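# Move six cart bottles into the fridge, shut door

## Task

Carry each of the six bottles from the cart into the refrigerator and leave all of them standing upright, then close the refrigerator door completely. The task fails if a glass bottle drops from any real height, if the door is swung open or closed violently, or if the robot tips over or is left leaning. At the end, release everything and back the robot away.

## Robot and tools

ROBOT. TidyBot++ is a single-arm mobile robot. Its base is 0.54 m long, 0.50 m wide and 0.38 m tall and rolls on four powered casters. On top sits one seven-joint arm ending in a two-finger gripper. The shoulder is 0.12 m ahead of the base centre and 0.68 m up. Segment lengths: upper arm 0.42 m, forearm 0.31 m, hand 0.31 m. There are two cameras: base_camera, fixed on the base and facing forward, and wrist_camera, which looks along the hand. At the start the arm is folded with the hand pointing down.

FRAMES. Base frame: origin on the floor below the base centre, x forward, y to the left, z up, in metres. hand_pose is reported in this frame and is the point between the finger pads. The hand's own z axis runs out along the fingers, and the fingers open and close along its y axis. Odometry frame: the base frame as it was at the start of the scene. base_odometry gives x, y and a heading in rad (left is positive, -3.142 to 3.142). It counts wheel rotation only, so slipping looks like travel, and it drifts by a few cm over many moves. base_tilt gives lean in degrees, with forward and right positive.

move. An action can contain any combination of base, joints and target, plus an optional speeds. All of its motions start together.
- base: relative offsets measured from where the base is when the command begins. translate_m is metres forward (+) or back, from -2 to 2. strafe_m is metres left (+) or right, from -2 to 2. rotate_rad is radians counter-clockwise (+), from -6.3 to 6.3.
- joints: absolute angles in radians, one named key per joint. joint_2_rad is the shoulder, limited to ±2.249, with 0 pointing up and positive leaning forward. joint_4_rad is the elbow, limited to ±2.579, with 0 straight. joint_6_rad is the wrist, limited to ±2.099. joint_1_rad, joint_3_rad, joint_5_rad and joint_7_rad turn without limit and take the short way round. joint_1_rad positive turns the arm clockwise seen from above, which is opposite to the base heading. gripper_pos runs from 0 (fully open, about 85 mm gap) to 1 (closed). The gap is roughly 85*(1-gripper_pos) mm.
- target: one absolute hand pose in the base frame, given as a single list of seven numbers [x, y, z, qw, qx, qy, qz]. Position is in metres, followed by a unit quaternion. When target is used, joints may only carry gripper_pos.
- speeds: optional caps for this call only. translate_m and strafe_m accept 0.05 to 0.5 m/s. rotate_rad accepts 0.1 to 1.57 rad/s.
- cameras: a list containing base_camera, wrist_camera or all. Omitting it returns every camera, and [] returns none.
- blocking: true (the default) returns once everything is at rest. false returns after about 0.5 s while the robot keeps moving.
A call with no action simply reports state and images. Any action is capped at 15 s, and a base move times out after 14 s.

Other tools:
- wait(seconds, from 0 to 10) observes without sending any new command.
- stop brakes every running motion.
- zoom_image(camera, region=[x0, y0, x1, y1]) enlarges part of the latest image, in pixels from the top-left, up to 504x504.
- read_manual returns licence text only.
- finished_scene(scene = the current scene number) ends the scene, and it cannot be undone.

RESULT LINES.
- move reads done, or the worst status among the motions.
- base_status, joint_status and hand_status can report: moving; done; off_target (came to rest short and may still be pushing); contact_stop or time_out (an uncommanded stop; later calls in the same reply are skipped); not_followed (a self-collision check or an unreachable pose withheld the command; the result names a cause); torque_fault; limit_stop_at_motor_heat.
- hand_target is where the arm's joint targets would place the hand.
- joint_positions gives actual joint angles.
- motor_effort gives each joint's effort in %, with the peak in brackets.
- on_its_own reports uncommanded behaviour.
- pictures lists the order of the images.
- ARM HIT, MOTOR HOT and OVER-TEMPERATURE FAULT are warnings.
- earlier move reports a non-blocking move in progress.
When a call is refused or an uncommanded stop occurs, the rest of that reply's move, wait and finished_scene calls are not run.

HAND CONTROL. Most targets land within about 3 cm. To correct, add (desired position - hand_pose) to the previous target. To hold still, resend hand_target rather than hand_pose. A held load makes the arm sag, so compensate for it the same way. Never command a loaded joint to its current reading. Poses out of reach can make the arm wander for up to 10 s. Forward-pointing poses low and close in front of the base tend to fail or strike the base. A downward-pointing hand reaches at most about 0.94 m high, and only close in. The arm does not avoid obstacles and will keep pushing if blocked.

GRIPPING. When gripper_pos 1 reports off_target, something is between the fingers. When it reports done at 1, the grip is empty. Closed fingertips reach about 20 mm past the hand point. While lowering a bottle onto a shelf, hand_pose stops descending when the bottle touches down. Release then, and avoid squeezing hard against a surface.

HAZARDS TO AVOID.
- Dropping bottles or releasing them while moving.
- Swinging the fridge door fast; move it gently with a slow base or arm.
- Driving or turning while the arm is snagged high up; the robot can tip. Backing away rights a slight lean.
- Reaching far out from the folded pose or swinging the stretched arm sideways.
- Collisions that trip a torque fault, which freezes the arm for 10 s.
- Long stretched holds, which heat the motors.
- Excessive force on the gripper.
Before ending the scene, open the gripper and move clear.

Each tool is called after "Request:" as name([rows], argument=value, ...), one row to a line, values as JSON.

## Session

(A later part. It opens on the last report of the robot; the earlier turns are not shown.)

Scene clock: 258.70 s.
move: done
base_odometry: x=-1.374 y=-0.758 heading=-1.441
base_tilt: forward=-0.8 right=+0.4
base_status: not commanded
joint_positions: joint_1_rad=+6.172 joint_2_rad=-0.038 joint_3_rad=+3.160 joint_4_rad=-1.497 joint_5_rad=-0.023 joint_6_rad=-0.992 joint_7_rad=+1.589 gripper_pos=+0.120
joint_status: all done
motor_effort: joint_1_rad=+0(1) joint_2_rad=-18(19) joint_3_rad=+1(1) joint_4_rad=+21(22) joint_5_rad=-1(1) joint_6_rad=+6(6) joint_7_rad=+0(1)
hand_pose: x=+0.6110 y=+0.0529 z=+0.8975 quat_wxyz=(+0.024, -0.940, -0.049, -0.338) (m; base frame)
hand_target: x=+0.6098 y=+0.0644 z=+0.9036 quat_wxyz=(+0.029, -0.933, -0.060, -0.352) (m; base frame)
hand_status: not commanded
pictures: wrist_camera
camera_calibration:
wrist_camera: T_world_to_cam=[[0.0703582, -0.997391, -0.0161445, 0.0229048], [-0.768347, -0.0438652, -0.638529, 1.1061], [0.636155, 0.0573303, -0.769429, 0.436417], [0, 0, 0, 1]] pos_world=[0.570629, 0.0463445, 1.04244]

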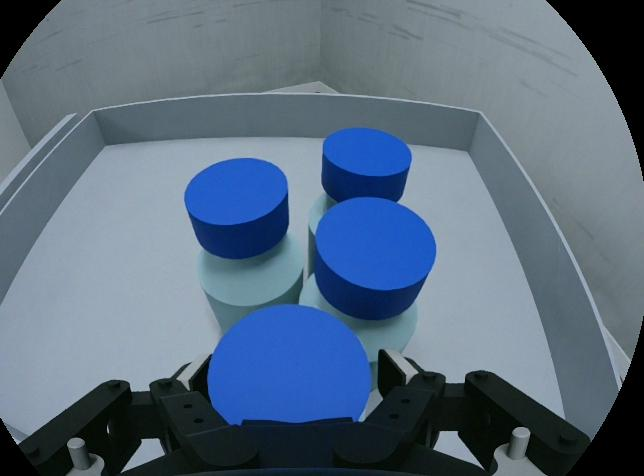

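Request:
move(joints={"joint_1_rad": -0.146}, cameras=["wrist_camera"])

Request:
move(joints={"gripper_pos": 0.6}, cameras=["wrist_camera"])

Scene clock: 261.20 s.
move: done
base_odometry: x=-1.374 y=-0.758 heading=-1.441
base_tilt: forward=-0.8 right=+0.4
base_status: not commanded
joint_positions: joint_1_rad=+6.163 joint_2_rad=-0.038 joint_3_rad=+3.160 joint_4_rad=-1.498 joint_5_rad=-0.023 joint_6_rad=-0.990 joint_7_rad=+1.589 gripper_pos=+0.120
joint_status: all done
motor_effort: joint_1_rad=+0(1) joint_2_rad=-18(18) joint_3_rad=+1(2) joint_4_rad=+21(22) joint_5_rad=-1(1) joint_6_rad=+6(6) joint_7_rad=+1(1)
hand_pose: x=+0.6110 y=+0.0576 z=+0.8978 quat_wxyz=(+0.026, -0.939, -0.054, -0.339) (m; base frame)
hand_target: x=+0.6091 y=+0.0693 z=+0.9036 quat_wxyz=(+0.031, -0.933, -0.065, -0.352) (m; base frame)
hand_status: not commanded
pictures: wrist_camera
camera_calibration:
wrist_camera: T_world_to_cam=[[0.079742, -0.996684, -0.0161918, 0.0218469], [-0.766713, -0.0509459, -0.639966, 1.10712], [0.637019, 0.0634466, -0.768233, 0.434428], [0, 0, 0, 1]] pos_world=[0.570363, 0.0506147, 1.04261]

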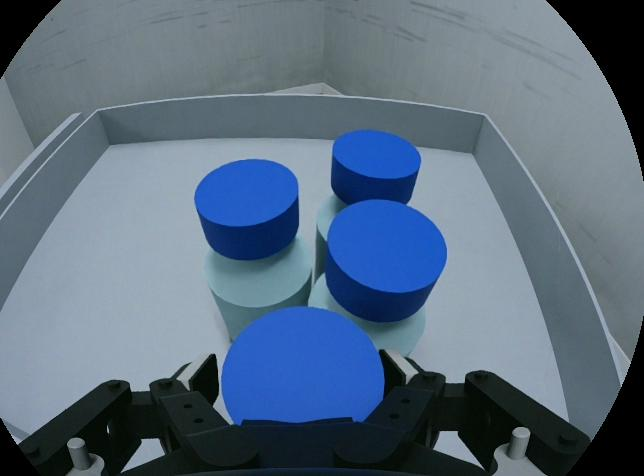

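Scene clock: 262.00 s.
move: off_target
base_odometry: x=-1.374 y=-0.758 heading=-1.441
base_tilt: forward=-0.8 right=+0.4
base_status: not commanded
joint_positions: joint_1_rad=+6.162 joint_2_rad=-0.053 joint_3_rad=+3.160 joint_4_rad=-1.504 joint_5_rad=-0.023 joint_6_rad=-0.975 joint_7_rad=+1.589 gripper_pos=+0.413
joint_status: gripper_pos off_target (ended at +0.413, target +0.600)
motor_effort: joint_1_rad=+0(2) joint_2_rad=-16(20) joint_3_rad=+1(2) joint_4_rad=+20(23) joint_5_rad=+0(3) joint_6_rad=+6(8) joint_7_rad=+0(1)
hand_pose: x=+0.6099 y=+0.0575 z=+0.9045 quat_wxyz=(+0.026, -0.935, -0.054, -0.349) (m; base frame)
hand_target: x=+0.6091 y=+0.0693 z=+0.9036 quat_wxyz=(+0.031, -0.933, -0.065, -0.352) (m; base frame)
hand_status: not commanded
pictures: wrist_camera
camera_calibration:
wrist_camera: T_world_to_cam=[[0.0800721, -0.996644, -0.0169946, 0.0224854], [-0.752272, -0.0492356, -0.657011, 1.11713], [0.653969, 0.0653928, -0.75369, 0.416657], [0, 0, 0, 1]] pos_world=[0.566104, 0.0501661, 1.04838]

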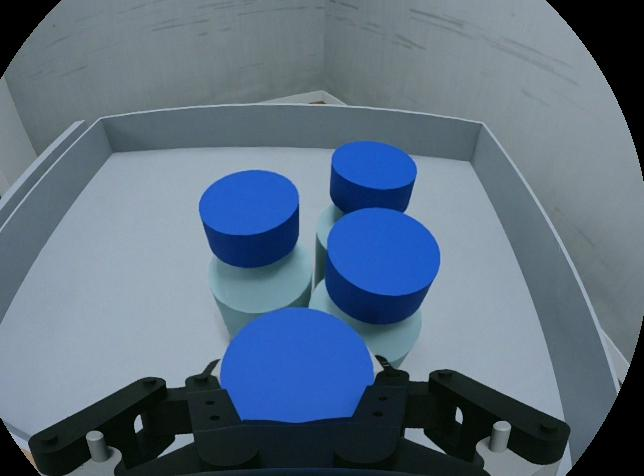

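Request:
move(joints={"joint_2_rad": 0.13, "joint_4_rad": -0.67, "joint_6_rad": -1.63}, cameras=["wrist_camera"])

Request:
move(base={"translate_m": -0.4}, cameras=[])

Request:
move(base={"translate_m": 1.075, "strafe_m": 1.269, "rotate_rad": 0.595}, joints={"joint_2_rad": 0.12, "joint_4_rad": -0.66, "joint_6_rad": -1.63})

Scene clock: 269.00 s.
move: done
base_odometry: x=-1.374 y=-0.758 heading=-1.441
base_tilt: forward=-0.8 right=+0.4
base_status: not commanded
joint_positions: joint_1_rad=+6.159 joint_2_rad=+0.133 joint_3_rad=+3.160 joint_4_rad=-0.692 joint_5_rad=-0.023 joint_6_rad=-1.602 joint_7_rad=+1.589 gripper_pos=+0.413
joint_status: all done
motor_effort: joint_1_rad=+0(1) joint_2_rad=-23(24) joint_3_rad=+1(2) joint_4_rad=+20(26) joint_5_rad=+0(1) joint_6_rad=+8(10) joint_7_rad=+0(1)
hand_pose: x=+0.6064 y=+0.0611 z=+1.0771 quat_wxyz=(+0.025, -0.935, -0.063, -0.349) (m; base frame)
hand_target: x=+0.5974 y=+0.0704 z=+1.0823 quat_wxyz=(+0.028, -0.934, -0.073, -0.347) (m; base frame)
hand_status: not commanded
pictures: wrist_camera
camera_calibration:
wrist_camera: T_world_to_cam=[[0.0958583, -0.995365, -0.00771202, 0.00963574], [-0.750735, -0.0672075, -0.657176, 1.2284], [0.653612, 0.0687855, -0.753698, 0.548809], [0, 0, 0, 1]] pos_world=[0.562569, 0.0543985, 1.22098]

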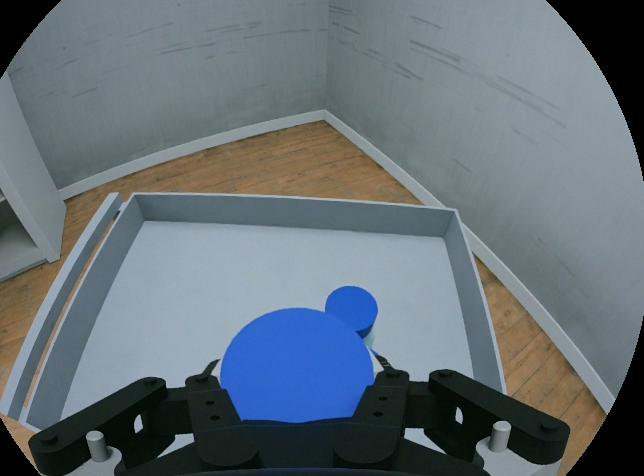

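Scene clock: 271.37 s.
move: done
base_odometry: x=-1.426 y=-0.361 heading=-1.441
base_tilt: forward=-0.9 right=+0.4
base_status: done
joint_positions: joint_1_rad=+6.157 joint_2_rad=+0.144 joint_3_rad=+3.160 joint_4_rad=-0.687 joint_5_rad=-0.023 joint_6_rad=-1.611 joint_7_rad=+1.589 gripper_pos=+0.413
joint_status: not commanded
motor_effort: joint_1_rad=+0(2) joint_2_rad=-24(28) joint_3_rad=+1(3) joint_4_rad=+19(21) joint_5_rad=+0(2) joint_6_rad=+8(9) joint_7_rad=+0(1)
hand_pose: x=+0.6081 y=+0.0624 z=+1.0722 quat_wxyz=(+0.025, -0.937, -0.064, -0.342) (m; base frame)
hand_target: x=+0.5974 y=+0.0704 z=+1.0823 quat_wxyz=(+0.028, -0.934, -0.073, -0.347) (m; base frame)
hand_status: not commanded
pictures: none
No camera images: "cameras" was empty.

Scene clock: 275.83 s.
move: done
base_odometry: x=-0.028 y=-1.263 heading=-0.845
base_tilt: forward=-0.9 right=+0.4
base_status: done
joint_positions: joint_1_rad=+6.142 joint_2_rad=+0.145 joint_3_rad=+3.161 joint_4_rad=-0.677 joint_5_rad=-0.023 joint_6_rad=-1.613 joint_7_rad=+1.589 gripper_pos=+0.413
joint_status: all done
motor_effort: joint_1_rad=+0(5) joint_2_rad=-23(27) joint_3_rad=+1(3) joint_4_rad=+19(21) joint_5_rad=-1(3) joint_6_rad=+8(9) joint_7_rad=+1(1)
hand_pose: x=+0.6074 y=+0.0695 z=+1.0756 quat_wxyz=(+0.027, -0.935, -0.071, -0.345) (m; base frame)
hand_target: x=+0.5935 y=+0.0698 z=+1.0914 quat_wxyz=(+0.029, -0.931, -0.073, -0.357) (m; base frame)
hand_status: not commanded
pictures: base_camera, wrist_camera
camera_calibration:
wrist_camera: T_world_to_cam=[[0.1123, -0.993649, -0.00715209, 0.00716318], [-0.754558, -0.080591, -0.651267, 1.22568], [0.646554, 0.0785341, -0.758815, 0.5556], [0, 0, 0, 1]] pos_world=[0.564813, 0.0622626, 1.21989]

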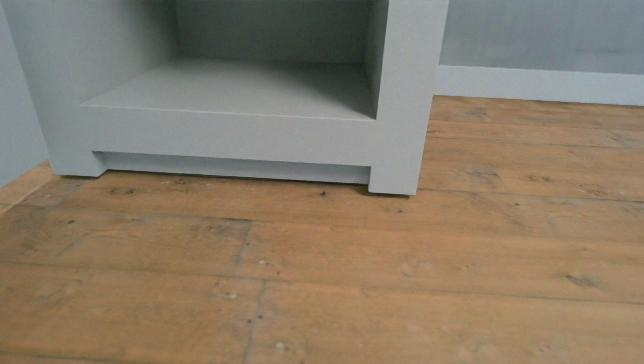

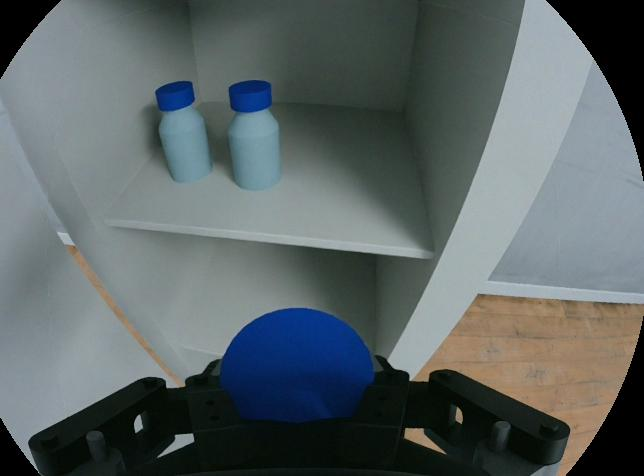

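Request:
move(base={"translate_m": 0.35, "strafe_m": -0.02}, speeds={"translate_m": 0.2}, cameras=["wrist_camera"])

Request:
move(joints={"joint_2_rad": 0.1, "joint_4_rad": -0.87, "joint_6_rad": -1.445}, cameras=[])

Request:
move(joints={"joint_2_rad": 0.085, "joint_4_rad": -0.93, "joint_6_rad": -1.405}, cameras=["wrist_camera"])

Scene clock: 281.30 s.
move: done
base_odometry: x=+0.189 y=-1.538 heading=-0.845
base_tilt: forward=-0.8 right=+0.4
base_status: done
joint_positions: joint_1_rad=+6.142 joint_2_rad=+0.145 joint_3_rad=+3.161 joint_4_rad=-0.676 joint_5_rad=-0.023 joint_6_rad=-1.614 joint_7_rad=+1.589 gripper_pos=+0.413
joint_status: not commanded
motor_effort: joint_1_rad=+0(1) joint_2_rad=-23(27) joint_3_rad=+1(2) joint_4_rad=+20(21) joint_5_rad=-1(1) joint_6_rad=+8(9) joint_7_rad=+1(1)
hand_pose: x=+0.6073 y=+0.0694 z=+1.0758 quat_wxyz=(+0.027, -0.935, -0.071, -0.345) (m; base frame)
hand_target: x=+0.5935 y=+0.0698 z=+1.0914 quat_wxyz=(+0.029, -0.931, -0.073, -0.357) (m; base frame)
hand_status: not commanded
pictures: wrist_camera
camera_calibration:
wrist_camera: T_world_to_cam=[[0.112312, -0.993647, -0.00714053, 0.00714332], [-0.754572, -0.0806094, -0.651248, 1.22565], [0.646535, 0.0785311, -0.758832, 0.55585], [0, 0, 0, 1]] pos_world=[0.564661, 0.0622452, 1.22005]

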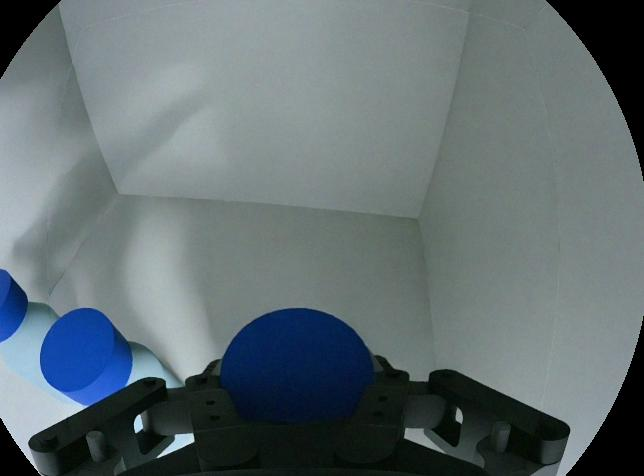

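Scene clock: 282.50 s.
move: done
base_odometry: x=+0.189 y=-1.538 heading=-0.845
base_tilt: forward=-0.8 right=+0.4
base_status: not commanded
joint_positions: joint_1_rad=+6.142 joint_2_rad=+0.117 joint_3_rad=+3.161 joint_4_rad=-0.852 joint_5_rad=-0.023 joint_6_rad=-1.475 joint_7_rad=+1.589 gripper_pos=+0.414
joint_status: all done
motor_effort: joint_1_rad=+1(1) joint_2_rad=-20(24) joint_3_rad=+1(2) joint_4_rad=+18(21) joint_5_rad=+0(1) joint_6_rad=+6(9) joint_7_rad=+1(1)
hand_pose: x=+0.6224 y=+0.0709 z=+1.0392 quat_wxyz=(+0.028, -0.937, -0.069, -0.341) (m; base frame)
hand_target: x=+0.6221 y=+0.0731 z=+1.0455 quat_wxyz=(+0.029, -0.932, -0.071, -0.354) (m; base frame)
hand_status: not commanded
pictures: none
No camera images: "cameras" was empty.

Scene clock: 283.27 s.
move: done
base_odometry: x=+0.189 y=-1.538 heading=-0.845
base_tilt: forward=-0.8 right=+0.4
base_status: not commanded
joint_positions: joint_1_rad=+6.142 joint_2_rad=+0.088 joint_3_rad=+3.161 joint_4_rad=-0.905 joint_5_rad=-0.023 joint_6_rad=-1.428 joint_7_rad=+1.589 gripper_pos=+0.414
joint_status: all done
motor_effort: joint_1_rad=+2(2) joint_2_rad=-17(20) joint_3_rad=+3(3) joint_4_rad=+16(18) joint_5_rad=+2(2) joint_6_rad=+5(6) joint_7_rad=+1(1)
hand_pose: x=+0.6201 y=+0.0704 z=+1.0385 quat_wxyz=(+0.028, -0.933, -0.068, -0.351) (m; base frame)
hand_target: x=+0.6224 y=+0.0730 z=+1.0333 quat_wxyz=(+0.029, -0.933, -0.070, -0.352) (m; base frame)
hand_status: not commanded
pictures: wrist_camera
camera_calibration:
wrist_camera: T_world_to_cam=[[0.109024, -0.993979, -0.0109648, 0.0124085], [-0.746851, -0.0746288, -0.66079, 1.2158], [0.655993, 0.0802312, -0.75049, 0.504516], [0, 0, 0, 1]] pos_world=[0.575707, 0.0625892, 1.18216]

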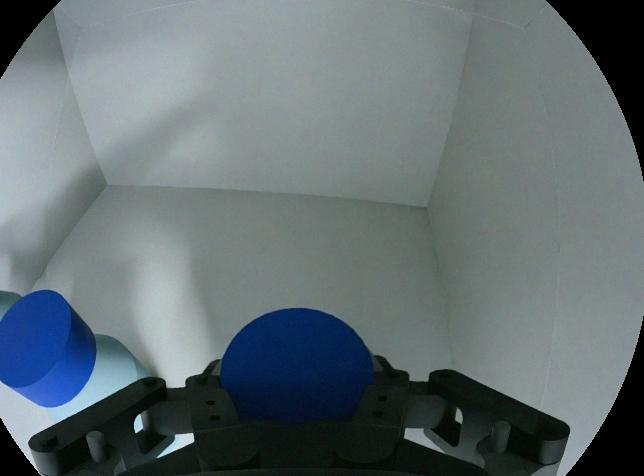

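Request:
move(joints={"gripper_pos": 0.1}, cameras=[])

Request:
move(base={"translate_m": -0.1, "strafe_m": -0.014}, speeds={"translate_m": 0.2}, cameras=["wrist_camera"])

Request:
move(base={"translate_m": -0.42}, cameras=["wrist_camera"])

Scene clock: 287.93 s.
move: done
base_odometry: x=+0.189 y=-1.538 heading=-0.845
base_tilt: forward=-0.9 right=+0.4
base_status: not commanded
joint_positions: joint_1_rad=+6.142 joint_2_rad=+0.088 joint_3_rad=+3.161 joint_4_rad=-0.916 joint_5_rad=-0.023 joint_6_rad=-1.428 joint_7_rad=+1.589 gripper_pos=+0.100
joint_status: all done
motor_effort: joint_1_rad=+0(2) joint_2_rad=-20(21) joint_3_rad=+1(3) joint_4_rad=+19(19) joint_5_rad=+0(2) joint_6_rad=+6(6) joint_7_rad=+1(1)
hand_pose: x=+0.6194 y=+0.0703 z=+1.0336 quat_wxyz=(+0.028, -0.935, -0.068, -0.346) (m; base frame)
hand_target: x=+0.6224 y=+0.0730 z=+1.0333 quat_wxyz=(+0.029, -0.933, -0.070, -0.352) (m; base frame)
hand_status: not commanded
pictures: none
No camera images: "cameras" was empty.

Scene clock: 289.23 s.
move: done
base_odometry: x=+0.112 y=-1.473 heading=-0.845
base_tilt: forward=-0.8 right=+0.4
base_status: done
joint_positions: joint_1_rad=+6.142 joint_2_rad=+0.084 joint_3_rad=+3.161 joint_4_rad=-0.917 joint_5_rad=-0.023 joint_6_rad=-1.428 joint_7_rad=+1.589 gripper_pos=+0.100
joint_status: not commanded
motor_effort: joint_1_rad=+0(1) joint_2_rad=-20(24) joint_3_rad=+1(2) joint_4_rad=+19(20) joint_5_rad=+0(1) joint_6_rad=+6(7) joint_7_rad=+0(1)
hand_pose: x=+0.6181 y=+0.0701 z=+1.0349 quat_wxyz=(+0.028, -0.935, -0.068, -0.348) (m; base frame)
hand_target: x=+0.6224 y=+0.0730 z=+1.0333 quat_wxyz=(+0.029, -0.933, -0.070, -0.352) (m; base frame)
hand_status: not commanded
pictures: wrist_camera
camera_calibration:
wrist_camera: T_world_to_cam=[[0.108911, -0.993991, -0.0109553, 0.0123684], [-0.751721, -0.0751448, -0.655186, 1.20921], [0.650426, 0.0795926, -0.755388, 0.511762], [0, 0, 0, 1]] pos_world=[0.574776, 0.0624272, 1.17897]

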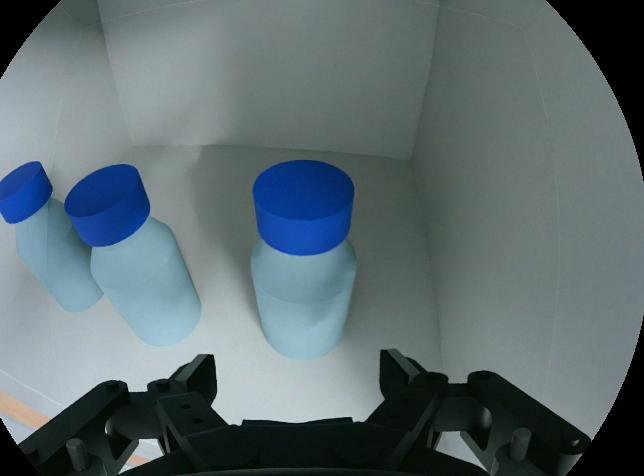

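Scene clock: 291.33 s.
move: done
base_odometry: x=-0.167 y=-1.158 heading=-0.845
base_tilt: forward=-0.9 right=+0.4
base_status: done
joint_positions: joint_1_rad=+6.142 joint_2_rad=+0.080 joint_3_rad=+3.161 joint_4_rad=-0.918 joint_5_rad=-0.023 joint_6_rad=-1.427 joint_7_rad=+1.589 gripper_pos=+0.100
joint_status: not commanded
motor_effort: joint_1_rad=+0(1) joint_2_rad=-20(24) joint_3_rad=+1(1) joint_4_rad=+19(20) joint_5_rad=+0(1) joint_6_rad=+6(7) joint_7_rad=+0(1)
hand_pose: x=+0.6165 y=+0.0699 z=+1.0368 quat_wxyz=(+0.028, -0.934, -0.068, -0.350) (m; base frame)
hand_target: x=+0.6224 y=+0.0730 z=+1.0333 quat_wxyz=(+0.029, -0.933, -0.070, -0.352) (m; base frame)
hand_status: not commanded
pictures: wrist_camera
camera_calibration:
wrist_camera: T_world_to_cam=[[0.108945, -0.993986, -0.0111025, 0.0124673], [-0.749114, -0.0747539, -0.65821, 1.21074], [0.653421, 0.0800257, -0.752752, 0.509656], [0, 0, 0, 1]] pos_world=[0.572606, 0.0621145, 1.18071]

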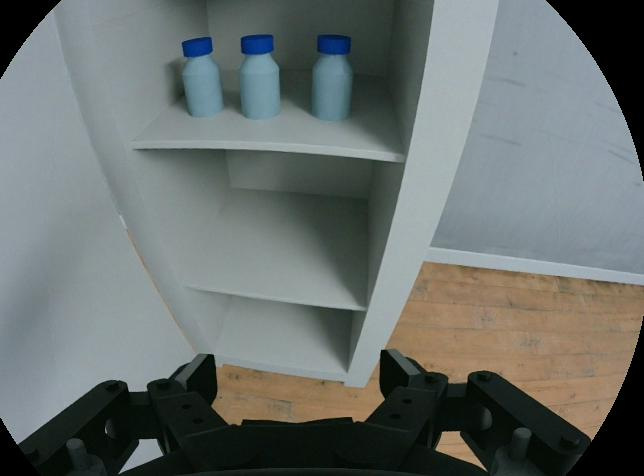

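Request:
move(base={"translate_m": -1.41, "strafe_m": -0.597, "rotate_rad": -0.596}, joints={"joint_1_rad": -0.385, "joint_2_rad": 0.026, "joint_4_rad": -1.139, "joint_6_rad": -1.29, "gripper_pos": 0.12}, cameras=["wrist_camera"])

Scene clock: 303.80 s.
move: done
base_odometry: x=-1.549 y=-0.500 heading=-1.441
base_tilt: forward=-0.9 right=+0.4
base_status: done
joint_positions: joint_1_rad=+5.919 joint_2_rad=+0.032 joint_3_rad=+3.161 joint_4_rad=-1.126 joint_5_rad=-0.023 joint_6_rad=-1.318 joint_7_rad=+1.589 gripper_pos=+0.120
joint_status: all done
motor_effort: joint_1_rad=+0(3) joint_2_rad=-19(25) joint_3_rad=+1(4) joint_4_rad=+19(22) joint_5_rad=+0(2) joint_6_rad=+6(6) joint_7_rad=+1(1)
hand_pose: x=+0.5810 y=+0.1746 z=+0.9842 quat_wxyz=(+0.064, -0.929, -0.171, -0.321) (m; base frame)
hand_target: x=+0.5805 y=+0.1855 z=+0.9858 quat_wxyz=(+0.069, -0.924, -0.180, -0.330) (m; base frame)
hand_status: not commanded
pictures: wrist_camera
camera_calibration:
wrist_camera: T_world_to_cam=[[0.323032, -0.946305, -0.0125198, -0.0114249], [-0.744943, -0.246091, -0.62008, 1.14729], [0.583704, 0.209632, -0.784439, 0.533907], [0, 0, 0, 1]] pos_world=[0.546713, 0.159602, 1.13009]

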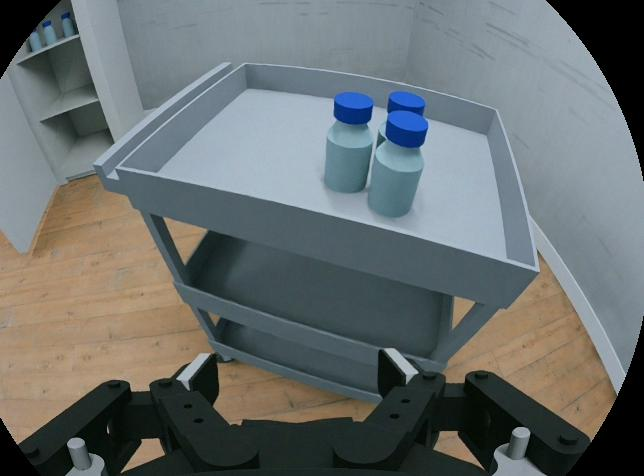

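Request:
move(base={"translate_m": 0.356, "strafe_m": -0.015}, cameras=[])

Request:
move(joints={"joint_2_rad": -0.025, "joint_4_rad": -1.36, "joint_6_rad": -1.08}, cameras=["wrist_camera"])

Scene clock: 307.67 s.
move: done
base_odometry: x=-1.518 y=-0.855 heading=-1.442
base_tilt: forward=-0.8 right=+0.3
base_status: done
joint_positions: joint_1_rad=+5.919 joint_2_rad=+0.035 joint_3_rad=+3.161 joint_4_rad=-1.126 joint_5_rad=-0.023 joint_6_rad=-1.315 joint_7_rad=+1.589 gripper_pos=+0.120
joint_status: not commanded
motor_effort: joint_1_rad=+0(1) joint_2_rad=-19(22) joint_3_rad=+1(2) joint_4_rad=+20(21) joint_5_rad=-1(1) joint_6_rad=+5(6) joint_7_rad=+1(1)
hand_pose: x=+0.5826 y=+0.1756 z=+0.9827 quat_wxyz=(+0.064, -0.929, -0.172, -0.321) (m; base frame)
hand_target: x=+0.5805 y=+0.1855 z=+0.9858 quat_wxyz=(+0.069, -0.924, -0.180, -0.330) (m; base frame)
hand_status: not commanded
pictures: none
No camera images: "cameras" was empty.

Scene clock: 308.90 s.
move: done
base_odometry: x=-1.518 y=-0.855 heading=-1.442
base_tilt: forward=-0.8 right=+0.4
base_status: not commanded
joint_positions: joint_1_rad=+5.919 joint_2_rad=-0.005 joint_3_rad=+3.161 joint_4_rad=-1.345 joint_5_rad=-0.023 joint_6_rad=-1.113 joint_7_rad=+1.589 gripper_pos=+0.120
joint_status: all done
motor_effort: joint_1_rad=+0(0) joint_2_rad=-19(20) joint_3_rad=+1(1) joint_4_rad=+21(22) joint_5_rad=+0(1) joint_6_rad=+6(7) joint_7_rad=+1(1)
hand_pose: x=+0.5888 y=+0.1770 z=+0.9339 quat_wxyz=(+0.066, -0.926, -0.169, -0.331) (m; base frame)
hand_target: x=+0.5853 y=+0.1864 z=+0.9433 quat_wxyz=(+0.073, -0.918, -0.177, -0.348) (m; base frame)
hand_status: not commanded
pictures: wrist_camera
camera_calibration:
wrist_camera: T_world_to_cam=[[0.319725, -0.947391, -0.0150623, -0.00780644], [-0.733854, -0.237542, -0.636421, 1.12972], [0.599361, 0.214533, -0.771195, 0.466887], [0, 0, 0, 1]] pos_world=[0.551711, 0.160798, 1.07892]

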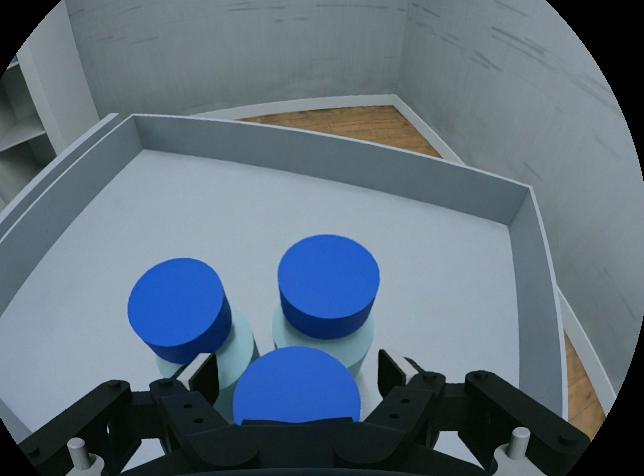

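Request:
move(joints={"joint_2_rad": -0.043, "joint_4_rad": -1.505, "joint_6_rad": -0.954}, cameras=["wrist_camera"])

Request:
move(joints={"gripper_pos": 0.6}, cameras=["wrist_camera"])

Scene clock: 312.13 s.
move: done
base_odometry: x=-1.518 y=-0.855 heading=-1.442
base_tilt: forward=-0.9 right=+0.3
base_status: not commanded
joint_positions: joint_1_rad=+5.919 joint_2_rad=-0.027 joint_3_rad=+3.161 joint_4_rad=-1.488 joint_5_rad=-0.023 joint_6_rad=-0.986 joint_7_rad=+1.589 gripper_pos=+0.120
joint_status: all done
motor_effort: joint_1_rad=+0(1) joint_2_rad=-19(20) joint_3_rad=+1(2) joint_4_rad=+21(22) joint_5_rad=+0(1) joint_6_rad=+6(6) joint_7_rad=+0(1)
hand_pose: x=+0.5877 y=+0.1761 z=+0.8977 quat_wxyz=(+0.066, -0.925, -0.167, -0.334) (m; base frame)
hand_target: x=+0.5846 y=+0.1856 z=+0.9035 quat_wxyz=(+0.072, -0.918, -0.175, -0.348) (m; base frame)
hand_status: not commanded
pictures: wrist_camera
camera_calibration:
wrist_camera: T_world_to_cam=[[0.317152, -0.948238, -0.0161102, -0.00629242], [-0.730897, -0.233564, -0.641278, 1.10763], [0.604321, 0.215157, -0.76714, 0.433185], [0, 0, 0, 1]] pos_world=[0.549776, 0.159533, 1.04251]

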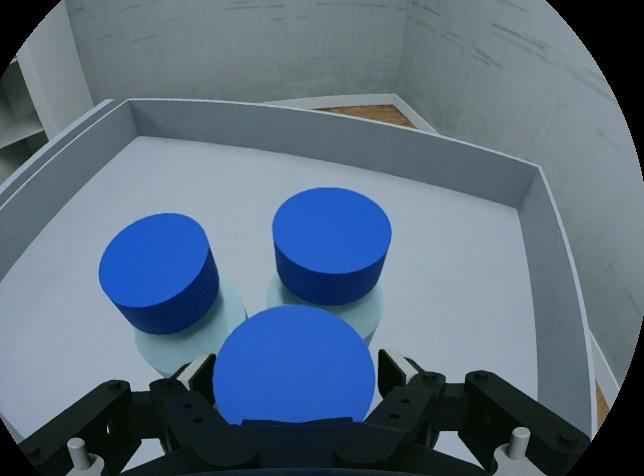

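Scene clock: 312.93 s.
move: off_target
base_odometry: x=-1.518 y=-0.855 heading=-1.442
base_tilt: forward=-0.8 right=+0.4
base_status: not commanded
joint_positions: joint_1_rad=+5.918 joint_2_rad=-0.041 joint_3_rad=+3.161 joint_4_rad=-1.494 joint_5_rad=-0.023 joint_6_rad=-0.970 joint_7_rad=+1.589 gripper_pos=+0.413
joint_status: gripper_pos off_target (ended at +0.413, target +0.600)
motor_effort: joint_1_rad=+0(1) joint_2_rad=-17(20) joint_3_rad=+1(2) joint_4_rad=+21(24) joint_5_rad=-1(1) joint_6_rad=+6(8) joint_7_rad=+1(1)
hand_pose: x=+0.5872 y=+0.1761 z=+0.9046 quat_wxyz=(+0.069, -0.921, -0.167, -0.345) (m; base frame)
hand_target: x=+0.5846 y=+0.1856 z=+0.9035 quat_wxyz=(+0.072, -0.918, -0.175, -0.348) (m; base frame)
hand_status: not commanded
pictures: wrist_camera
camera_calibration:
wrist_camera: T_world_to_cam=[[0.317804, -0.948005, -0.0169499, -0.00564268], [-0.716423, -0.228383, -0.659227, 1.11848], [0.621079, 0.221648, -0.751753, 0.413903], [0, 0, 0, 1]] pos_world=[0.546033, 0.158352, 1.04839]

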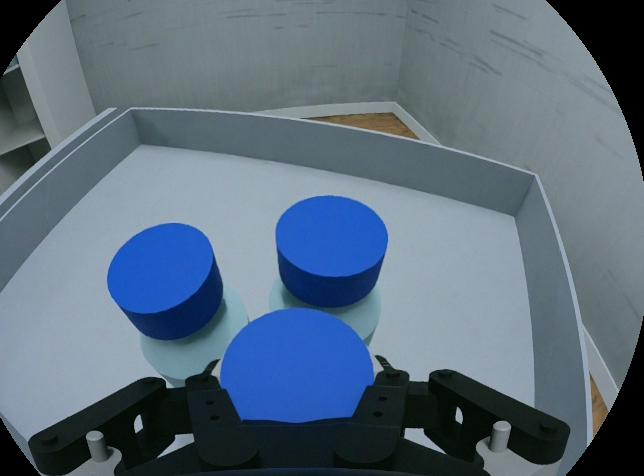

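Request:
move(joints={"joint_2_rad": 0.13, "joint_4_rad": -0.67, "joint_6_rad": -1.63}, cameras=["wrist_camera"])

Request:
move(base={"translate_m": -0.4}, cameras=[])

Request:
move(base={"translate_m": 0.946, "strafe_m": 1.538, "rotate_rad": 0.595}, blocking=false, cameras=[])

Request:
wait(seconds=2.3, cameras=[])

Request:
move(joints={"joint_1_rad": -0.385, "joint_2_rad": 0.15, "joint_4_rad": -2.15, "joint_6_rad": -0.12})

Scene clock: 319.50 s.
move: done
base_odometry: x=-1.518 y=-0.855 heading=-1.442
base_tilt: forward=-0.8 right=+0.4
base_status: not commanded
joint_positions: joint_1_rad=+5.918 joint_2_rad=+0.135 joint_3_rad=+3.161 joint_4_rad=-0.693 joint_5_rad=-0.023 joint_6_rad=-1.602 joint_7_rad=+1.589 gripper_pos=+0.413
joint_status: all done
motor_effort: joint_1_rad=+0(1) joint_2_rad=-23(25) joint_3_rad=+1(1) joint_4_rad=+20(28) joint_5_rad=-1(1) joint_6_rad=+8(10) joint_7_rad=+0(1)
hand_pose: x=+0.5781 y=+0.1755 z=+1.0758 quat_wxyz=(+0.066, -0.921, -0.174, -0.342) (m; base frame)
hand_target: x=+0.5672 y=+0.1816 z=+1.0823 quat_wxyz=(+0.069, -0.919, -0.184, -0.341) (m; base frame)
hand_status: not commanded
pictures: wrist_camera
camera_calibration:
wrist_camera: T_world_to_cam=[[0.330091, -0.943919, -0.00755525, -0.0183443], [-0.714956, -0.24478, -0.654921, 1.22213], [0.616343, 0.221585, -0.75566, 0.555339], [0, 0, 0, 1]] pos_world=[0.537545, 0.158782, 1.21991]

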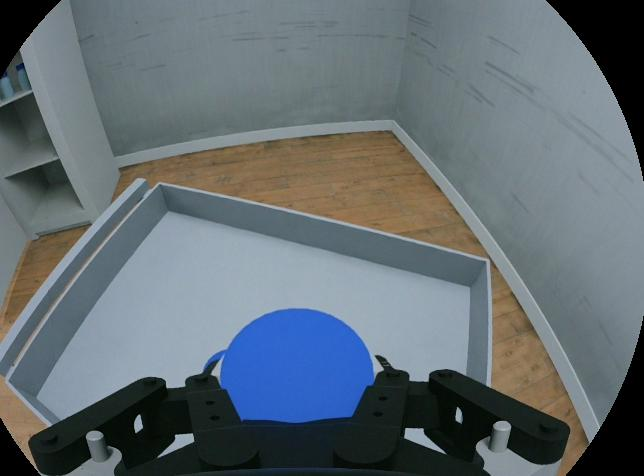

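Scene clock: 321.73 s.
move: done
base_odometry: x=-1.570 y=-0.458 heading=-1.442
base_tilt: forward=-0.9 right=+0.4
base_status: done
joint_positions: joint_1_rad=+5.917 joint_2_rad=+0.145 joint_3_rad=+3.161 joint_4_rad=-0.689 joint_5_rad=-0.023 joint_6_rad=-1.611 joint_7_rad=+1.589 gripper_pos=+0.413
joint_status: not commanded
motor_effort: joint_1_rad=+0(2) joint_2_rad=-24(28) joint_3_rad=+1(2) joint_4_rad=+20(21) joint_5_rad=-1(2) joint_6_rad=+8(9) joint_7_rad=+1(1)
hand_pose: x=+0.5799 y=+0.1768 z=+1.0707 quat_wxyz=(+0.065, -0.923, -0.175, -0.335) (m; base frame)
hand_target: x=+0.5672 y=+0.1816 z=+1.0823 quat_wxyz=(+0.069, -0.919, -0.184, -0.341) (m; base frame)
hand_status: not commanded
pictures: none
No camera images: "cameras" was empty.

Scene clock: 322.23 s.
move: moving
base_odometry: x=-1.512 y=-0.484 heading=-1.260
base_tilt: forward=-0.8 right=+0.4
base_status: translate_m moving; strafe_m moving; rotate_rad moving
joint_positions: joint_1_rad=+5.916 joint_2_rad=+0.145 joint_3_rad=+3.161 joint_4_rad=-0.688 joint_5_rad=-0.023 joint_6_rad=-1.612 joint_7_rad=+1.589 gripper_pos=+0.413
joint_status: not commanded
motor_effort: joint_1_rad=-3(4) joint_2_rad=-21(27) joint_3_rad=-1(2) joint_4_rad=+20(21) joint_5_rad=-2(3) joint_6_rad=+9(9) joint_7_rad=+0(1)
hand_pose: x=+0.5796 y=+0.1769 z=+1.0708 quat_wxyz=(+0.065, -0.923, -0.176, -0.335) (m; base frame)
hand_target: x=+0.5672 y=+0.1816 z=+1.0823 quat_wxyz=(+0.069, -0.919, -0.184, -0.341) (m; base frame)
hand_status: not commanded
pictures: none
No camera images: "cameras" was empty.

Scene clock: 324.53 s.
earlier move: moving
base_odometry: x=-0.526 y=-0.927 heading=-0.846
base_tilt: forward=-0.8 right=+0.4
base_status: translate_m moving; strafe_m moving; rotate_rad moving
joint_positions: joint_1_rad=+5.903 joint_2_rad=+0.148 joint_3_rad=+3.161 joint_4_rad=-0.688 joint_5_rad=-0.023 joint_6_rad=-1.613 joint_7_rad=+1.589 gripper_pos=+0.413
joint_status: not commanded
motor_effort: joint_1_rad=+0(4) joint_2_rad=-24(27) joint_3_rad=+1(3) joint_4_rad=+20(22) joint_5_rad=-1(3) joint_6_rad=+8(9) joint_7_rad=+1(1)
hand_pose: x=+0.5780 y=+0.1836 z=+1.0693 quat_wxyz=(+0.067, -0.923, -0.182, -0.333) (m; base frame)
hand_target: x=+0.5672 y=+0.1816 z=+1.0823 quat_wxyz=(+0.069, -0.919, -0.184, -0.341) (m; base frame)
hand_status: not commanded
wait: 2.30 s; no rest
pictures: none
No camera images: "cameras" was empty.

Scene clock: 327.57 s.
move: done
base_odometry: x=+0.077 y=-1.198 heading=-0.846
base_tilt: forward=-0.8 right=+0.4
base_status: done
joint_positions: joint_1_rad=+5.903 joint_2_rad=+0.174 joint_3_rad=+3.161 joint_4_rad=-2.150 joint_5_rad=-0.023 joint_6_rad=-0.164 joint_7_rad=+1.589 gripper_pos=+0.413
joint_status: all done
motor_effort: joint_1_rad=+0(1) joint_2_rad=-24(32) joint_3_rad=+1(1) joint_4_rad=+19(25) joint_5_rad=+0(1) joint_6_rad=+7(8) joint_7_rad=+0(1)
hand_pose: x=+0.5781 y=+0.1760 z=+0.6340 quat_wxyz=(+0.058, -0.932, -0.169, -0.316) (m; base frame)
hand_target: x=+0.5881 y=+0.1819 z=+0.6547 quat_wxyz=(+0.065, -0.920, -0.169, -0.347) (m; base frame)
hand_status: not commanded
pictures: base_camera, wrist_camera
camera_calibration:
wrist_camera: T_world_to_cam=[[0.315821, -0.948805, -0.00514409, -0.0136365], [-0.75303, -0.247349, -0.609725, 0.92662], [0.577238, 0.196438, -0.792596, 0.271834], [0, 0, 0, 1]] pos_world=[0.545166, 0.162862, 0.780368]

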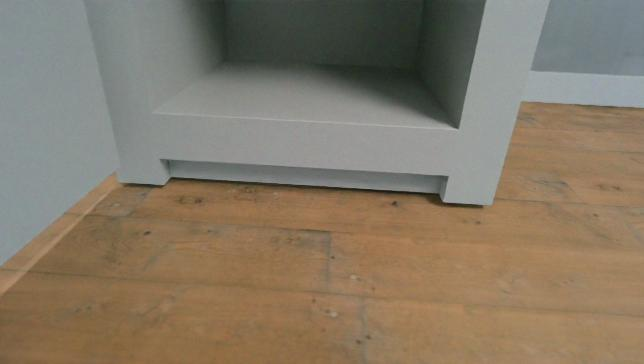

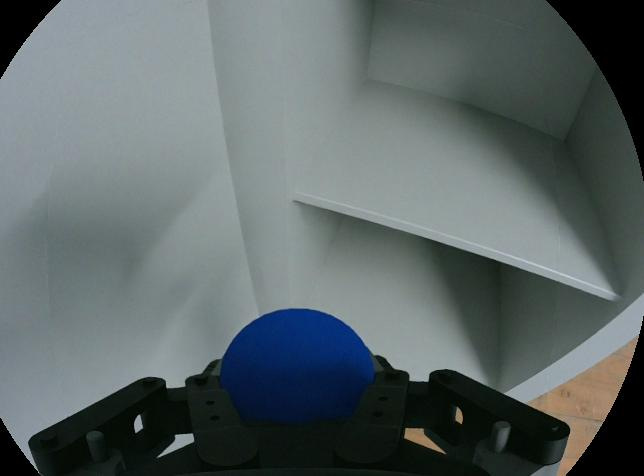

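Request:
move(joints={"joint_1_rad": -0.385, "joint_2_rad": 0.08, "joint_4_rad": -2.15, "joint_6_rad": -0.12}, cameras=[])

Scene clock: 332.00 s.
move: done
base_odometry: x=+0.077 y=-1.198 heading=-0.846
base_tilt: forward=-0.8 right=+0.4
base_status: not commanded
joint_positions: joint_1_rad=+5.903 joint_2_rad=+0.109 joint_3_rad=+3.161 joint_4_rad=-2.153 joint_5_rad=-0.023 joint_6_rad=-0.159 joint_7_rad=+1.589 gripper_pos=+0.413
joint_status: all done
motor_effort: joint_1_rad=+0(1) joint_2_rad=-23(26) joint_3_rad=+1(1) joint_4_rad=+21(21) joint_5_rad=+0(1) joint_6_rad=+8(9) joint_7_rad=+1(1)
hand_pose: x=+0.5799 y=+0.1767 z=+0.6659 quat_wxyz=(+0.065, -0.921, -0.167, -0.347) (m; base frame)
hand_target: x=+0.5888 y=+0.1822 z=+0.6899 quat_wxyz=(+0.071, -0.907, -0.167, -0.379) (m; base frame)
hand_status: not commanded
pictures: none
No camera images: "cameras" was empty.

Request:
move(base={"translate_m": 0.355, "strafe_m": -0.012}, speeds={"translate_m": 0.2})

Scene clock: 335.43 s.
move: done
base_odometry: x=+0.304 y=-1.472 heading=-0.846
base_tilt: forward=-0.8 right=+0.4
base_status: done
joint_positions: joint_1_rad=+5.903 joint_2_rad=+0.106 joint_3_rad=+3.161 joint_4_rad=-2.158 joint_5_rad=-0.023 joint_6_rad=-0.155 joint_7_rad=+1.589 gripper_pos=+0.413
joint_status: not commanded
motor_effort: joint_1_rad=+0(2) joint_2_rad=-23(25) joint_3_rad=+1(2) joint_4_rad=+20(23) joint_5_rad=-1(1) joint_6_rad=+8(9) joint_7_rad=+0(1)
hand_pose: x=+0.5788 y=+0.1763 z=+0.6658 quat_wxyz=(+0.065, -0.920, -0.167, -0.347) (m; base frame)
hand_target: x=+0.5888 y=+0.1822 z=+0.6899 quat_wxyz=(+0.071, -0.907, -0.167, -0.379) (m; base frame)
hand_status: not commanded
pictures: base_camera, wrist_camera
camera_calibration:
wrist_camera: T_world_to_cam=[[0.316142, -0.948668, -0.00907052, -0.0110583], [-0.712346, -0.231052, -0.662706, 0.955518], [0.626592, 0.215971, -0.748825, 0.235458], [0, 0, 0, 1]] pos_world=[0.536619, 0.159432, 0.809444]

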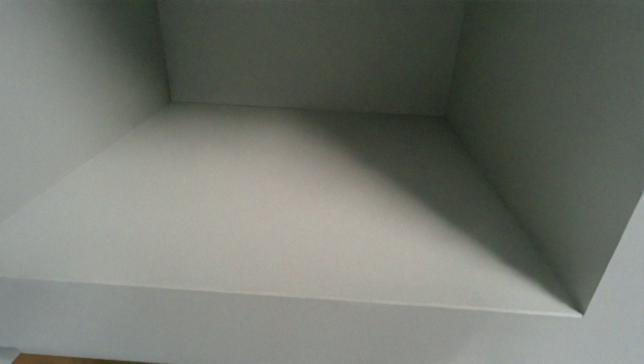

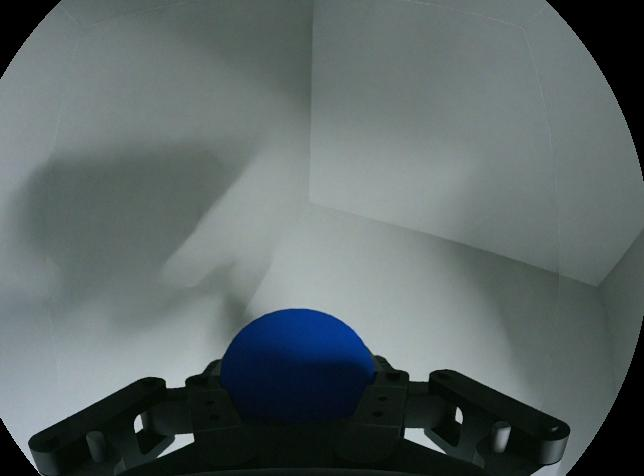

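Request:
move(joints={"joint_2_rad": 0.14, "joint_4_rad": -2.2, "joint_6_rad": -0.005}, cameras=[])

Request:
move(joints={"joint_2_rad": 0.16, "joint_4_rad": -2.218, "joint_6_rad": 0.034}, cameras=[])

Scene clock: 341.00 s.
move: done
base_odometry: x=+0.304 y=-1.472 heading=-0.846
base_tilt: forward=-0.9 right=+0.4
base_status: not commanded
joint_positions: joint_1_rad=+5.903 joint_2_rad=+0.155 joint_3_rad=+3.161 joint_4_rad=-2.203 joint_5_rad=-0.023 joint_6_rad=-0.042 joint_7_rad=+1.589 gripper_pos=+0.413
joint_status: all done
motor_effort: joint_1_rad=+0(0) joint_2_rad=-24(26) joint_3_rad=+1(1) joint_4_rad=+19(21) joint_5_rad=+0(1) joint_6_rad=+8(9) joint_7_rad=+1(1)
hand_pose: x=+0.5835 y=+0.1772 z=+0.6451 quat_wxyz=(+0.065, -0.917, -0.166, -0.356) (m; base frame)
hand_target: x=+0.5923 y=+0.1827 z=+0.6621 quat_wxyz=(+0.070, -0.907, -0.166, -0.381) (m; base frame)
hand_status: not commanded
pictures: none
No camera images: "cameras" was empty.

Scene clock: 341.63 s.
move: done
base_odometry: x=+0.304 y=-1.472 heading=-0.846
base_tilt: forward=-0.8 right=+0.4
base_status: not commanded
joint_positions: joint_1_rad=+5.903 joint_2_rad=+0.170 joint_3_rad=+3.161 joint_4_rad=-2.221 joint_5_rad=-0.023 joint_6_rad=-0.001 joint_7_rad=+1.589 gripper_pos=+0.413
joint_status: all done
motor_effort: joint_1_rad=+0(0) joint_2_rad=-24(25) joint_3_rad=+1(1) joint_4_rad=+19(20) joint_5_rad=-1(1) joint_6_rad=+8(9) joint_7_rad=+0(1)
hand_pose: x=+0.5846 y=+0.1773 z=+0.6389 quat_wxyz=(+0.065, -0.916, -0.166, -0.361) (m; base frame)
hand_target: x=+0.5925 y=+0.1824 z=+0.6527 quat_wxyz=(+0.070, -0.906, -0.166, -0.382) (m; base frame)
hand_status: not commanded
pictures: none
No camera images: "cameras" was empty.

Request:
move(joints={"joint_2_rad": 0.18, "joint_4_rad": -2.224, "joint_6_rad": 0.03}, cameras=[])

Request:
move(joints={"joint_2_rad": 0.2, "joint_4_rad": -2.232, "joint_6_rad": 0.04}, cameras=["wrist_camera"])

Scene clock: 343.63 s.
move: done
base_odometry: x=+0.304 y=-1.472 heading=-0.846
base_tilt: forward=-0.8 right=+0.3
base_status: not commanded
joint_positions: joint_1_rad=+5.903 joint_2_rad=+0.188 joint_3_rad=+3.161 joint_4_rad=-2.225 joint_5_rad=-0.023 joint_6_rad=-0.001 joint_7_rad=+1.589 gripper_pos=+0.413
joint_status: all done
motor_effort: joint_1_rad=+0(0) joint_2_rad=-23(25) joint_3_rad=+1(1) joint_4_rad=+18(20) joint_5_rad=+0(1) joint_6_rad=+8(9) joint_7_rad=+1(1)
hand_pose: x=+0.5821 y=+0.1763 z=+0.6282 quat_wxyz=(+0.063, -0.919, -0.167, -0.350) (m; base frame)
hand_target: x=+0.5885 y=+0.1809 z=+0.6391 quat_wxyz=(+0.067, -0.912, -0.167, -0.368) (m; base frame)
hand_status: not commanded
pictures: none
No camera images: "cameras" was empty.

Scene clock: 344.20 s.
move: done
base_odometry: x=+0.304 y=-1.472 heading=-0.846
base_tilt: forward=-0.8 right=+0.4
base_status: not commanded
joint_positions: joint_1_rad=+5.903 joint_2_rad=+0.192 joint_3_rad=+3.161 joint_4_rad=-2.225 joint_5_rad=-0.023 joint_6_rad=+0.009 joint_7_rad=+1.589 gripper_pos=+0.413
joint_status: all done
motor_effort: joint_1_rad=+0(0) joint_2_rad=-21(23) joint_3_rad=+1(1) joint_4_rad=+17(18) joint_5_rad=+0(1) joint_6_rad=+7(8) joint_7_rad=+0(1)
hand_pose: x=+0.5839 y=+0.1769 z=+0.6281 quat_wxyz=(+0.063, -0.919, -0.166, -0.353) (m; base frame)
hand_target: x=+0.5863 y=+0.1800 z=+0.6278 quat_wxyz=(+0.065, -0.915, -0.168, -0.360) (m; base frame)
hand_status: not commanded
pictures: wrist_camera
camera_calibration:
wrist_camera: T_world_to_cam=[[0.313954, -0.949424, -0.00526361, -0.0133832], [-0.705018, -0.229414, -0.671058, 0.93496], [0.63591, 0.214392, -0.741387, 0.194064], [0, 0, 0, 1]] pos_world=[0.539958, 0.160181, 0.771219]

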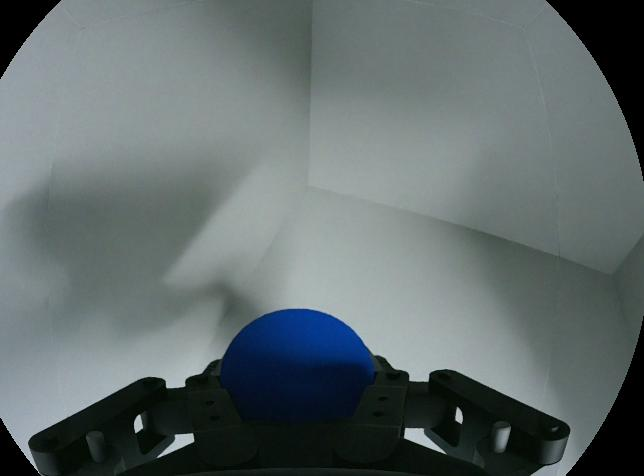

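Request:
move(joints={"joint_2_rad": 0.213, "joint_4_rad": -2.238, "joint_6_rad": 0.025}, cameras=[])

Scene clock: 346.00 s.
move: done
base_odometry: x=+0.304 y=-1.472 heading=-0.846
base_tilt: forward=-0.8 right=+0.4
base_status: not commanded
joint_positions: joint_1_rad=+5.903 joint_2_rad=+0.193 joint_3_rad=+3.161 joint_4_rad=-2.225 joint_5_rad=-0.023 joint_6_rad=+0.009 joint_7_rad=+1.589 gripper_pos=+0.413
joint_status: all done
motor_effort: joint_1_rad=+0(0) joint_2_rad=-19(22) joint_3_rad=+1(1) joint_4_rad=+14(17) joint_5_rad=+0(1) joint_6_rad=+6(7) joint_7_rad=+1(1)
hand_pose: x=+0.5838 y=+0.1769 z=+0.6279 quat_wxyz=(+0.063, -0.919, -0.166, -0.353) (m; base frame)
hand_target: x=+0.5796 y=+0.1775 z=+0.6158 quat_wxyz=(+0.062, -0.921, -0.169, -0.345) (m; base frame)
hand_status: not commanded
pictures: none
No camera images: "cameras" was empty.

Request:
move(joints={"joint_2_rad": 0.195, "joint_4_rad": -2.23, "joint_6_rad": 0.035, "gripper_pos": 0.1}, cameras=["wrist_camera"])

Request:
move(base={"translate_m": -0.094, "strafe_m": -0.036}, speeds={"translate_m": 0.2}, cameras=["wrist_camera"])

Request:
move(base={"translate_m": -0.42}, cameras=["wrist_camera"])

Scene clock: 349.27 s.
move: done
base_odometry: x=+0.304 y=-1.472 heading=-0.846
base_tilt: forward=-0.8 right=+0.4
base_status: not commanded
joint_positions: joint_1_rad=+5.903 joint_2_rad=+0.194 joint_3_rad=+3.161 joint_4_rad=-2.225 joint_5_rad=-0.023 joint_6_rad=+0.010 joint_7_rad=+1.589 gripper_pos=+0.100
joint_status: all done
motor_effort: joint_1_rad=+0(0) joint_2_rad=-21(22) joint_3_rad=+1(1) joint_4_rad=+16(17) joint_5_rad=-1(1) joint_6_rad=+6(7) joint_7_rad=+0(1)
hand_pose: x=+0.5839 y=+0.1769 z=+0.6273 quat_wxyz=(+0.063, -0.919, -0.166, -0.352) (m; base frame)
hand_target: x=+0.5863 y=+0.1800 z=+0.6301 quat_wxyz=(+0.065, -0.915, -0.168, -0.361) (m; base frame)
hand_status: not commanded
pictures: wrist_camera
camera_calibration:
wrist_camera: T_world_to_cam=[[0.31394, -0.949429, -0.00516659, -0.013446], [-0.705768, -0.229724, -0.670163, 0.93435], [0.635086, 0.214038, -0.742196, 0.19453], [0, 0, 0, 1]] pos_world=[0.540112, 0.160239, 0.770477]

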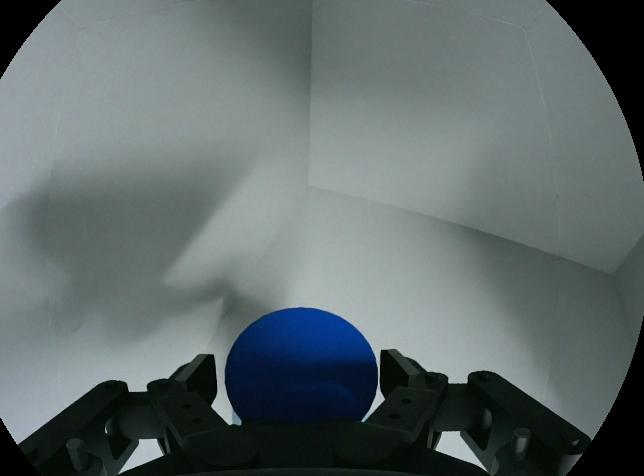

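Scene clock: 350.50 s.
move: done
base_odometry: x=+0.214 y=-1.426 heading=-0.846
base_tilt: forward=-0.8 right=+0.4
base_status: done
joint_positions: joint_1_rad=+5.903 joint_2_rad=+0.195 joint_3_rad=+3.161 joint_4_rad=-2.226 joint_5_rad=-0.023 joint_6_rad=+0.011 joint_7_rad=+1.589 gripper_pos=+0.100
joint_status: not commanded
motor_effort: joint_1_rad=+0(1) joint_2_rad=-21(23) joint_3_rad=+1(2) joint_4_rad=+16(17) joint_5_rad=+0(1) joint_6_rad=+6(7) joint_7_rad=+0(1)
hand_pose: x=+0.5836 y=+0.1768 z=+0.6268 quat_wxyz=(+0.063, -0.919, -0.167, -0.352) (m; base frame)
hand_target: x=+0.5863 y=+0.1800 z=+0.6301 quat_wxyz=(+0.065, -0.915, -0.168, -0.361) (m; base frame)
hand_status: not commanded
pictures: wrist_camera
camera_calibration:
wrist_camera: T_world_to_cam=[[0.313922, -0.949435, -0.00510745, -0.0134963], [-0.706222, -0.229904, -0.669623, 0.933701], [0.634589, 0.213816, -0.742684, 0.194964], [0, 0, 0, 1]] pos_world=[0.539915, 0.160161, 0.769955]

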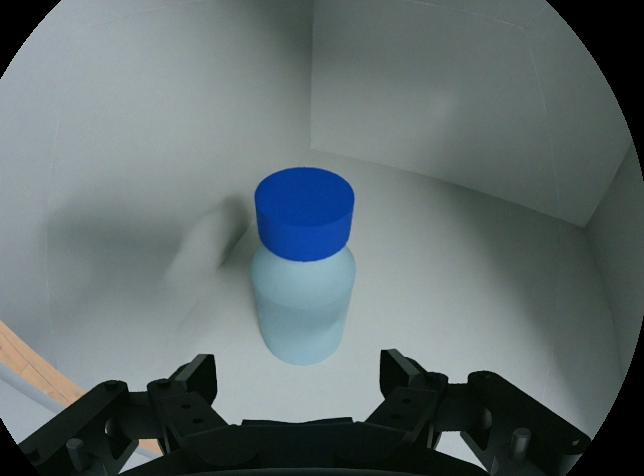

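Scene clock: 352.47 s.
move: done
base_odometry: x=-0.064 y=-1.111 heading=-0.846
base_tilt: forward=-0.9 right=+0.4
base_status: done
joint_positions: joint_1_rad=+5.903 joint_2_rad=+0.193 joint_3_rad=+3.161 joint_4_rad=-2.229 joint_5_rad=-0.023 joint_6_rad=+0.012 joint_7_rad=+1.589 gripper_pos=+0.100
joint_status: not commanded
motor_effort: joint_1_rad=+0(1) joint_2_rad=-21(23) joint_3_rad=+1(2) joint_4_rad=+16(18) joint_5_rad=+0(1) joint_6_rad=+6(7) joint_7_rad=+0(1)
hand_pose: x=+0.5826 y=+0.1764 z=+0.6264 quat_wxyz=(+0.063, -0.919, -0.167, -0.352) (m; base frame)
hand_target: x=+0.5863 y=+0.1800 z=+0.6301 quat_wxyz=(+0.065, -0.915, -0.168, -0.361) (m; base frame)
hand_status: not commanded
pictures: wrist_camera
camera_calibration:
wrist_camera: T_world_to_cam=[[0.3139, -0.949443, -0.00509069, -0.0135464], [-0.706614, -0.230029, -0.669166, 0.932668], [0.634163, 0.213648, -0.743096, 0.195942], [0, 0, 0, 1]] pos_world=[0.53903, 0.159817, 0.769644]

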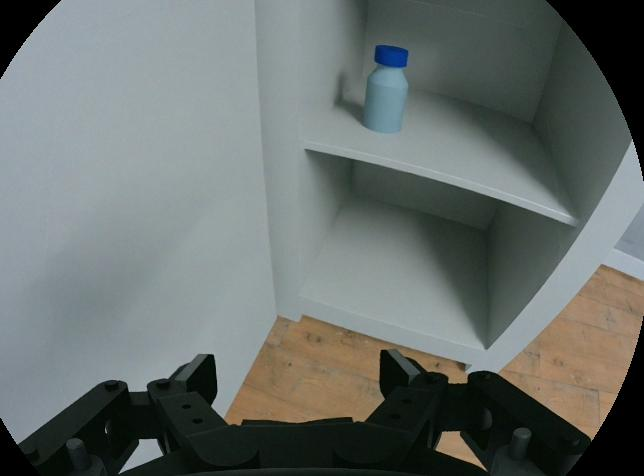

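Request:
move(joints={"joint_1_rad": -0.1, "joint_2_rad": 0.026, "joint_4_rad": -1.139, "joint_6_rad": -1.29, "gripper_pos": 0.12}, blocking=false, cameras=[])

Request:
move(base={"translate_m": -1.317, "strafe_m": -0.565, "rotate_rad": -0.596}, cameras=["wrist_camera"])

Scene clock: 360.00 s.
move: moving
base_odometry: x=-0.064 y=-1.111 heading=-0.846
base_tilt: forward=-0.8 right=+0.3
base_status: not commanded
joint_positions: joint_1_rad=+5.908 joint_2_rad=+0.192 joint_3_rad=+3.161 joint_4_rad=-2.117 joint_5_rad=-0.023 joint_6_rad=-0.082 joint_7_rad=+1.589 gripper_pos=+0.120
joint_status: joint_1_rad moving; joint_2_rad moving; joint_4_rad moving; joint_6_rad moving; the others done
motor_effort: joint_1_rad=+1(1) joint_2_rad=-23(23) joint_3_rad=+1(1) joint_4_rad=+17(18) joint_5_rad=-1(1) joint_6_rad=+6(7) joint_7_rad=+1(1)
hand_pose: x=+0.6108 y=+0.1849 z=+0.6558 quat_wxyz=(+0.065, -0.916, -0.164, -0.361) (m; base frame)
hand_target: x=+0.6142 y=+0.1725 z=+0.6645 quat_wxyz=(+0.060, -0.919, -0.153, -0.358) (m; base frame)
hand_status: not commanded
pictures: none
No camera images: "cameras" was empty.

Scene clock: 364.13 s.
move: done
base_odometry: x=-1.361 y=-0.501 heading=-1.442
base_tilt: forward=-0.8 right=+0.4
base_status: done
joint_positions: joint_1_rad=+6.162 joint_2_rad=+0.035 joint_3_rad=+3.166 joint_4_rad=-1.144 joint_5_rad=-0.023 joint_6_rad=-1.253 joint_7_rad=+1.589 gripper_pos=+0.120
joint_status: all done
motor_effort: joint_1_rad=+0(5) joint_2_rad=-20(29) joint_3_rad=+1(4) joint_4_rad=+20(21) joint_5_rad=-1(2) joint_6_rad=+6(6) joint_7_rad=+0(1)
hand_pose: x=+0.6242 y=+0.0572 z=+0.9860 quat_wxyz=(+0.024, -0.936, -0.054, -0.346) (m; base frame)
hand_target: x=+0.6140 y=+0.0482 z=+0.9858 quat_wxyz=(+0.021, -0.940, -0.047, -0.336) (m; base frame)
hand_status: not commanded
pictures: wrist_camera
camera_calibration:
wrist_camera: T_world_to_cam=[[0.0800067, -0.996704, -0.0134528, 0.0190019], [-0.75588, -0.0518665, -0.652652, 1.17953], [0.649803, 0.0623853, -0.757538, 0.475339], [0, 0, 0, 1]] pos_world=[0.581185, 0.0504631, 1.13017]

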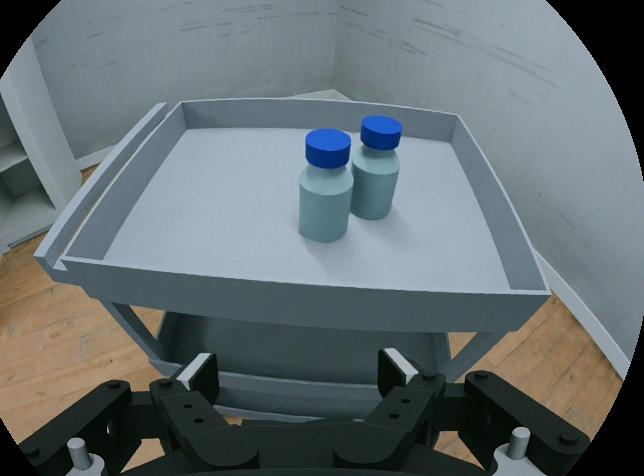

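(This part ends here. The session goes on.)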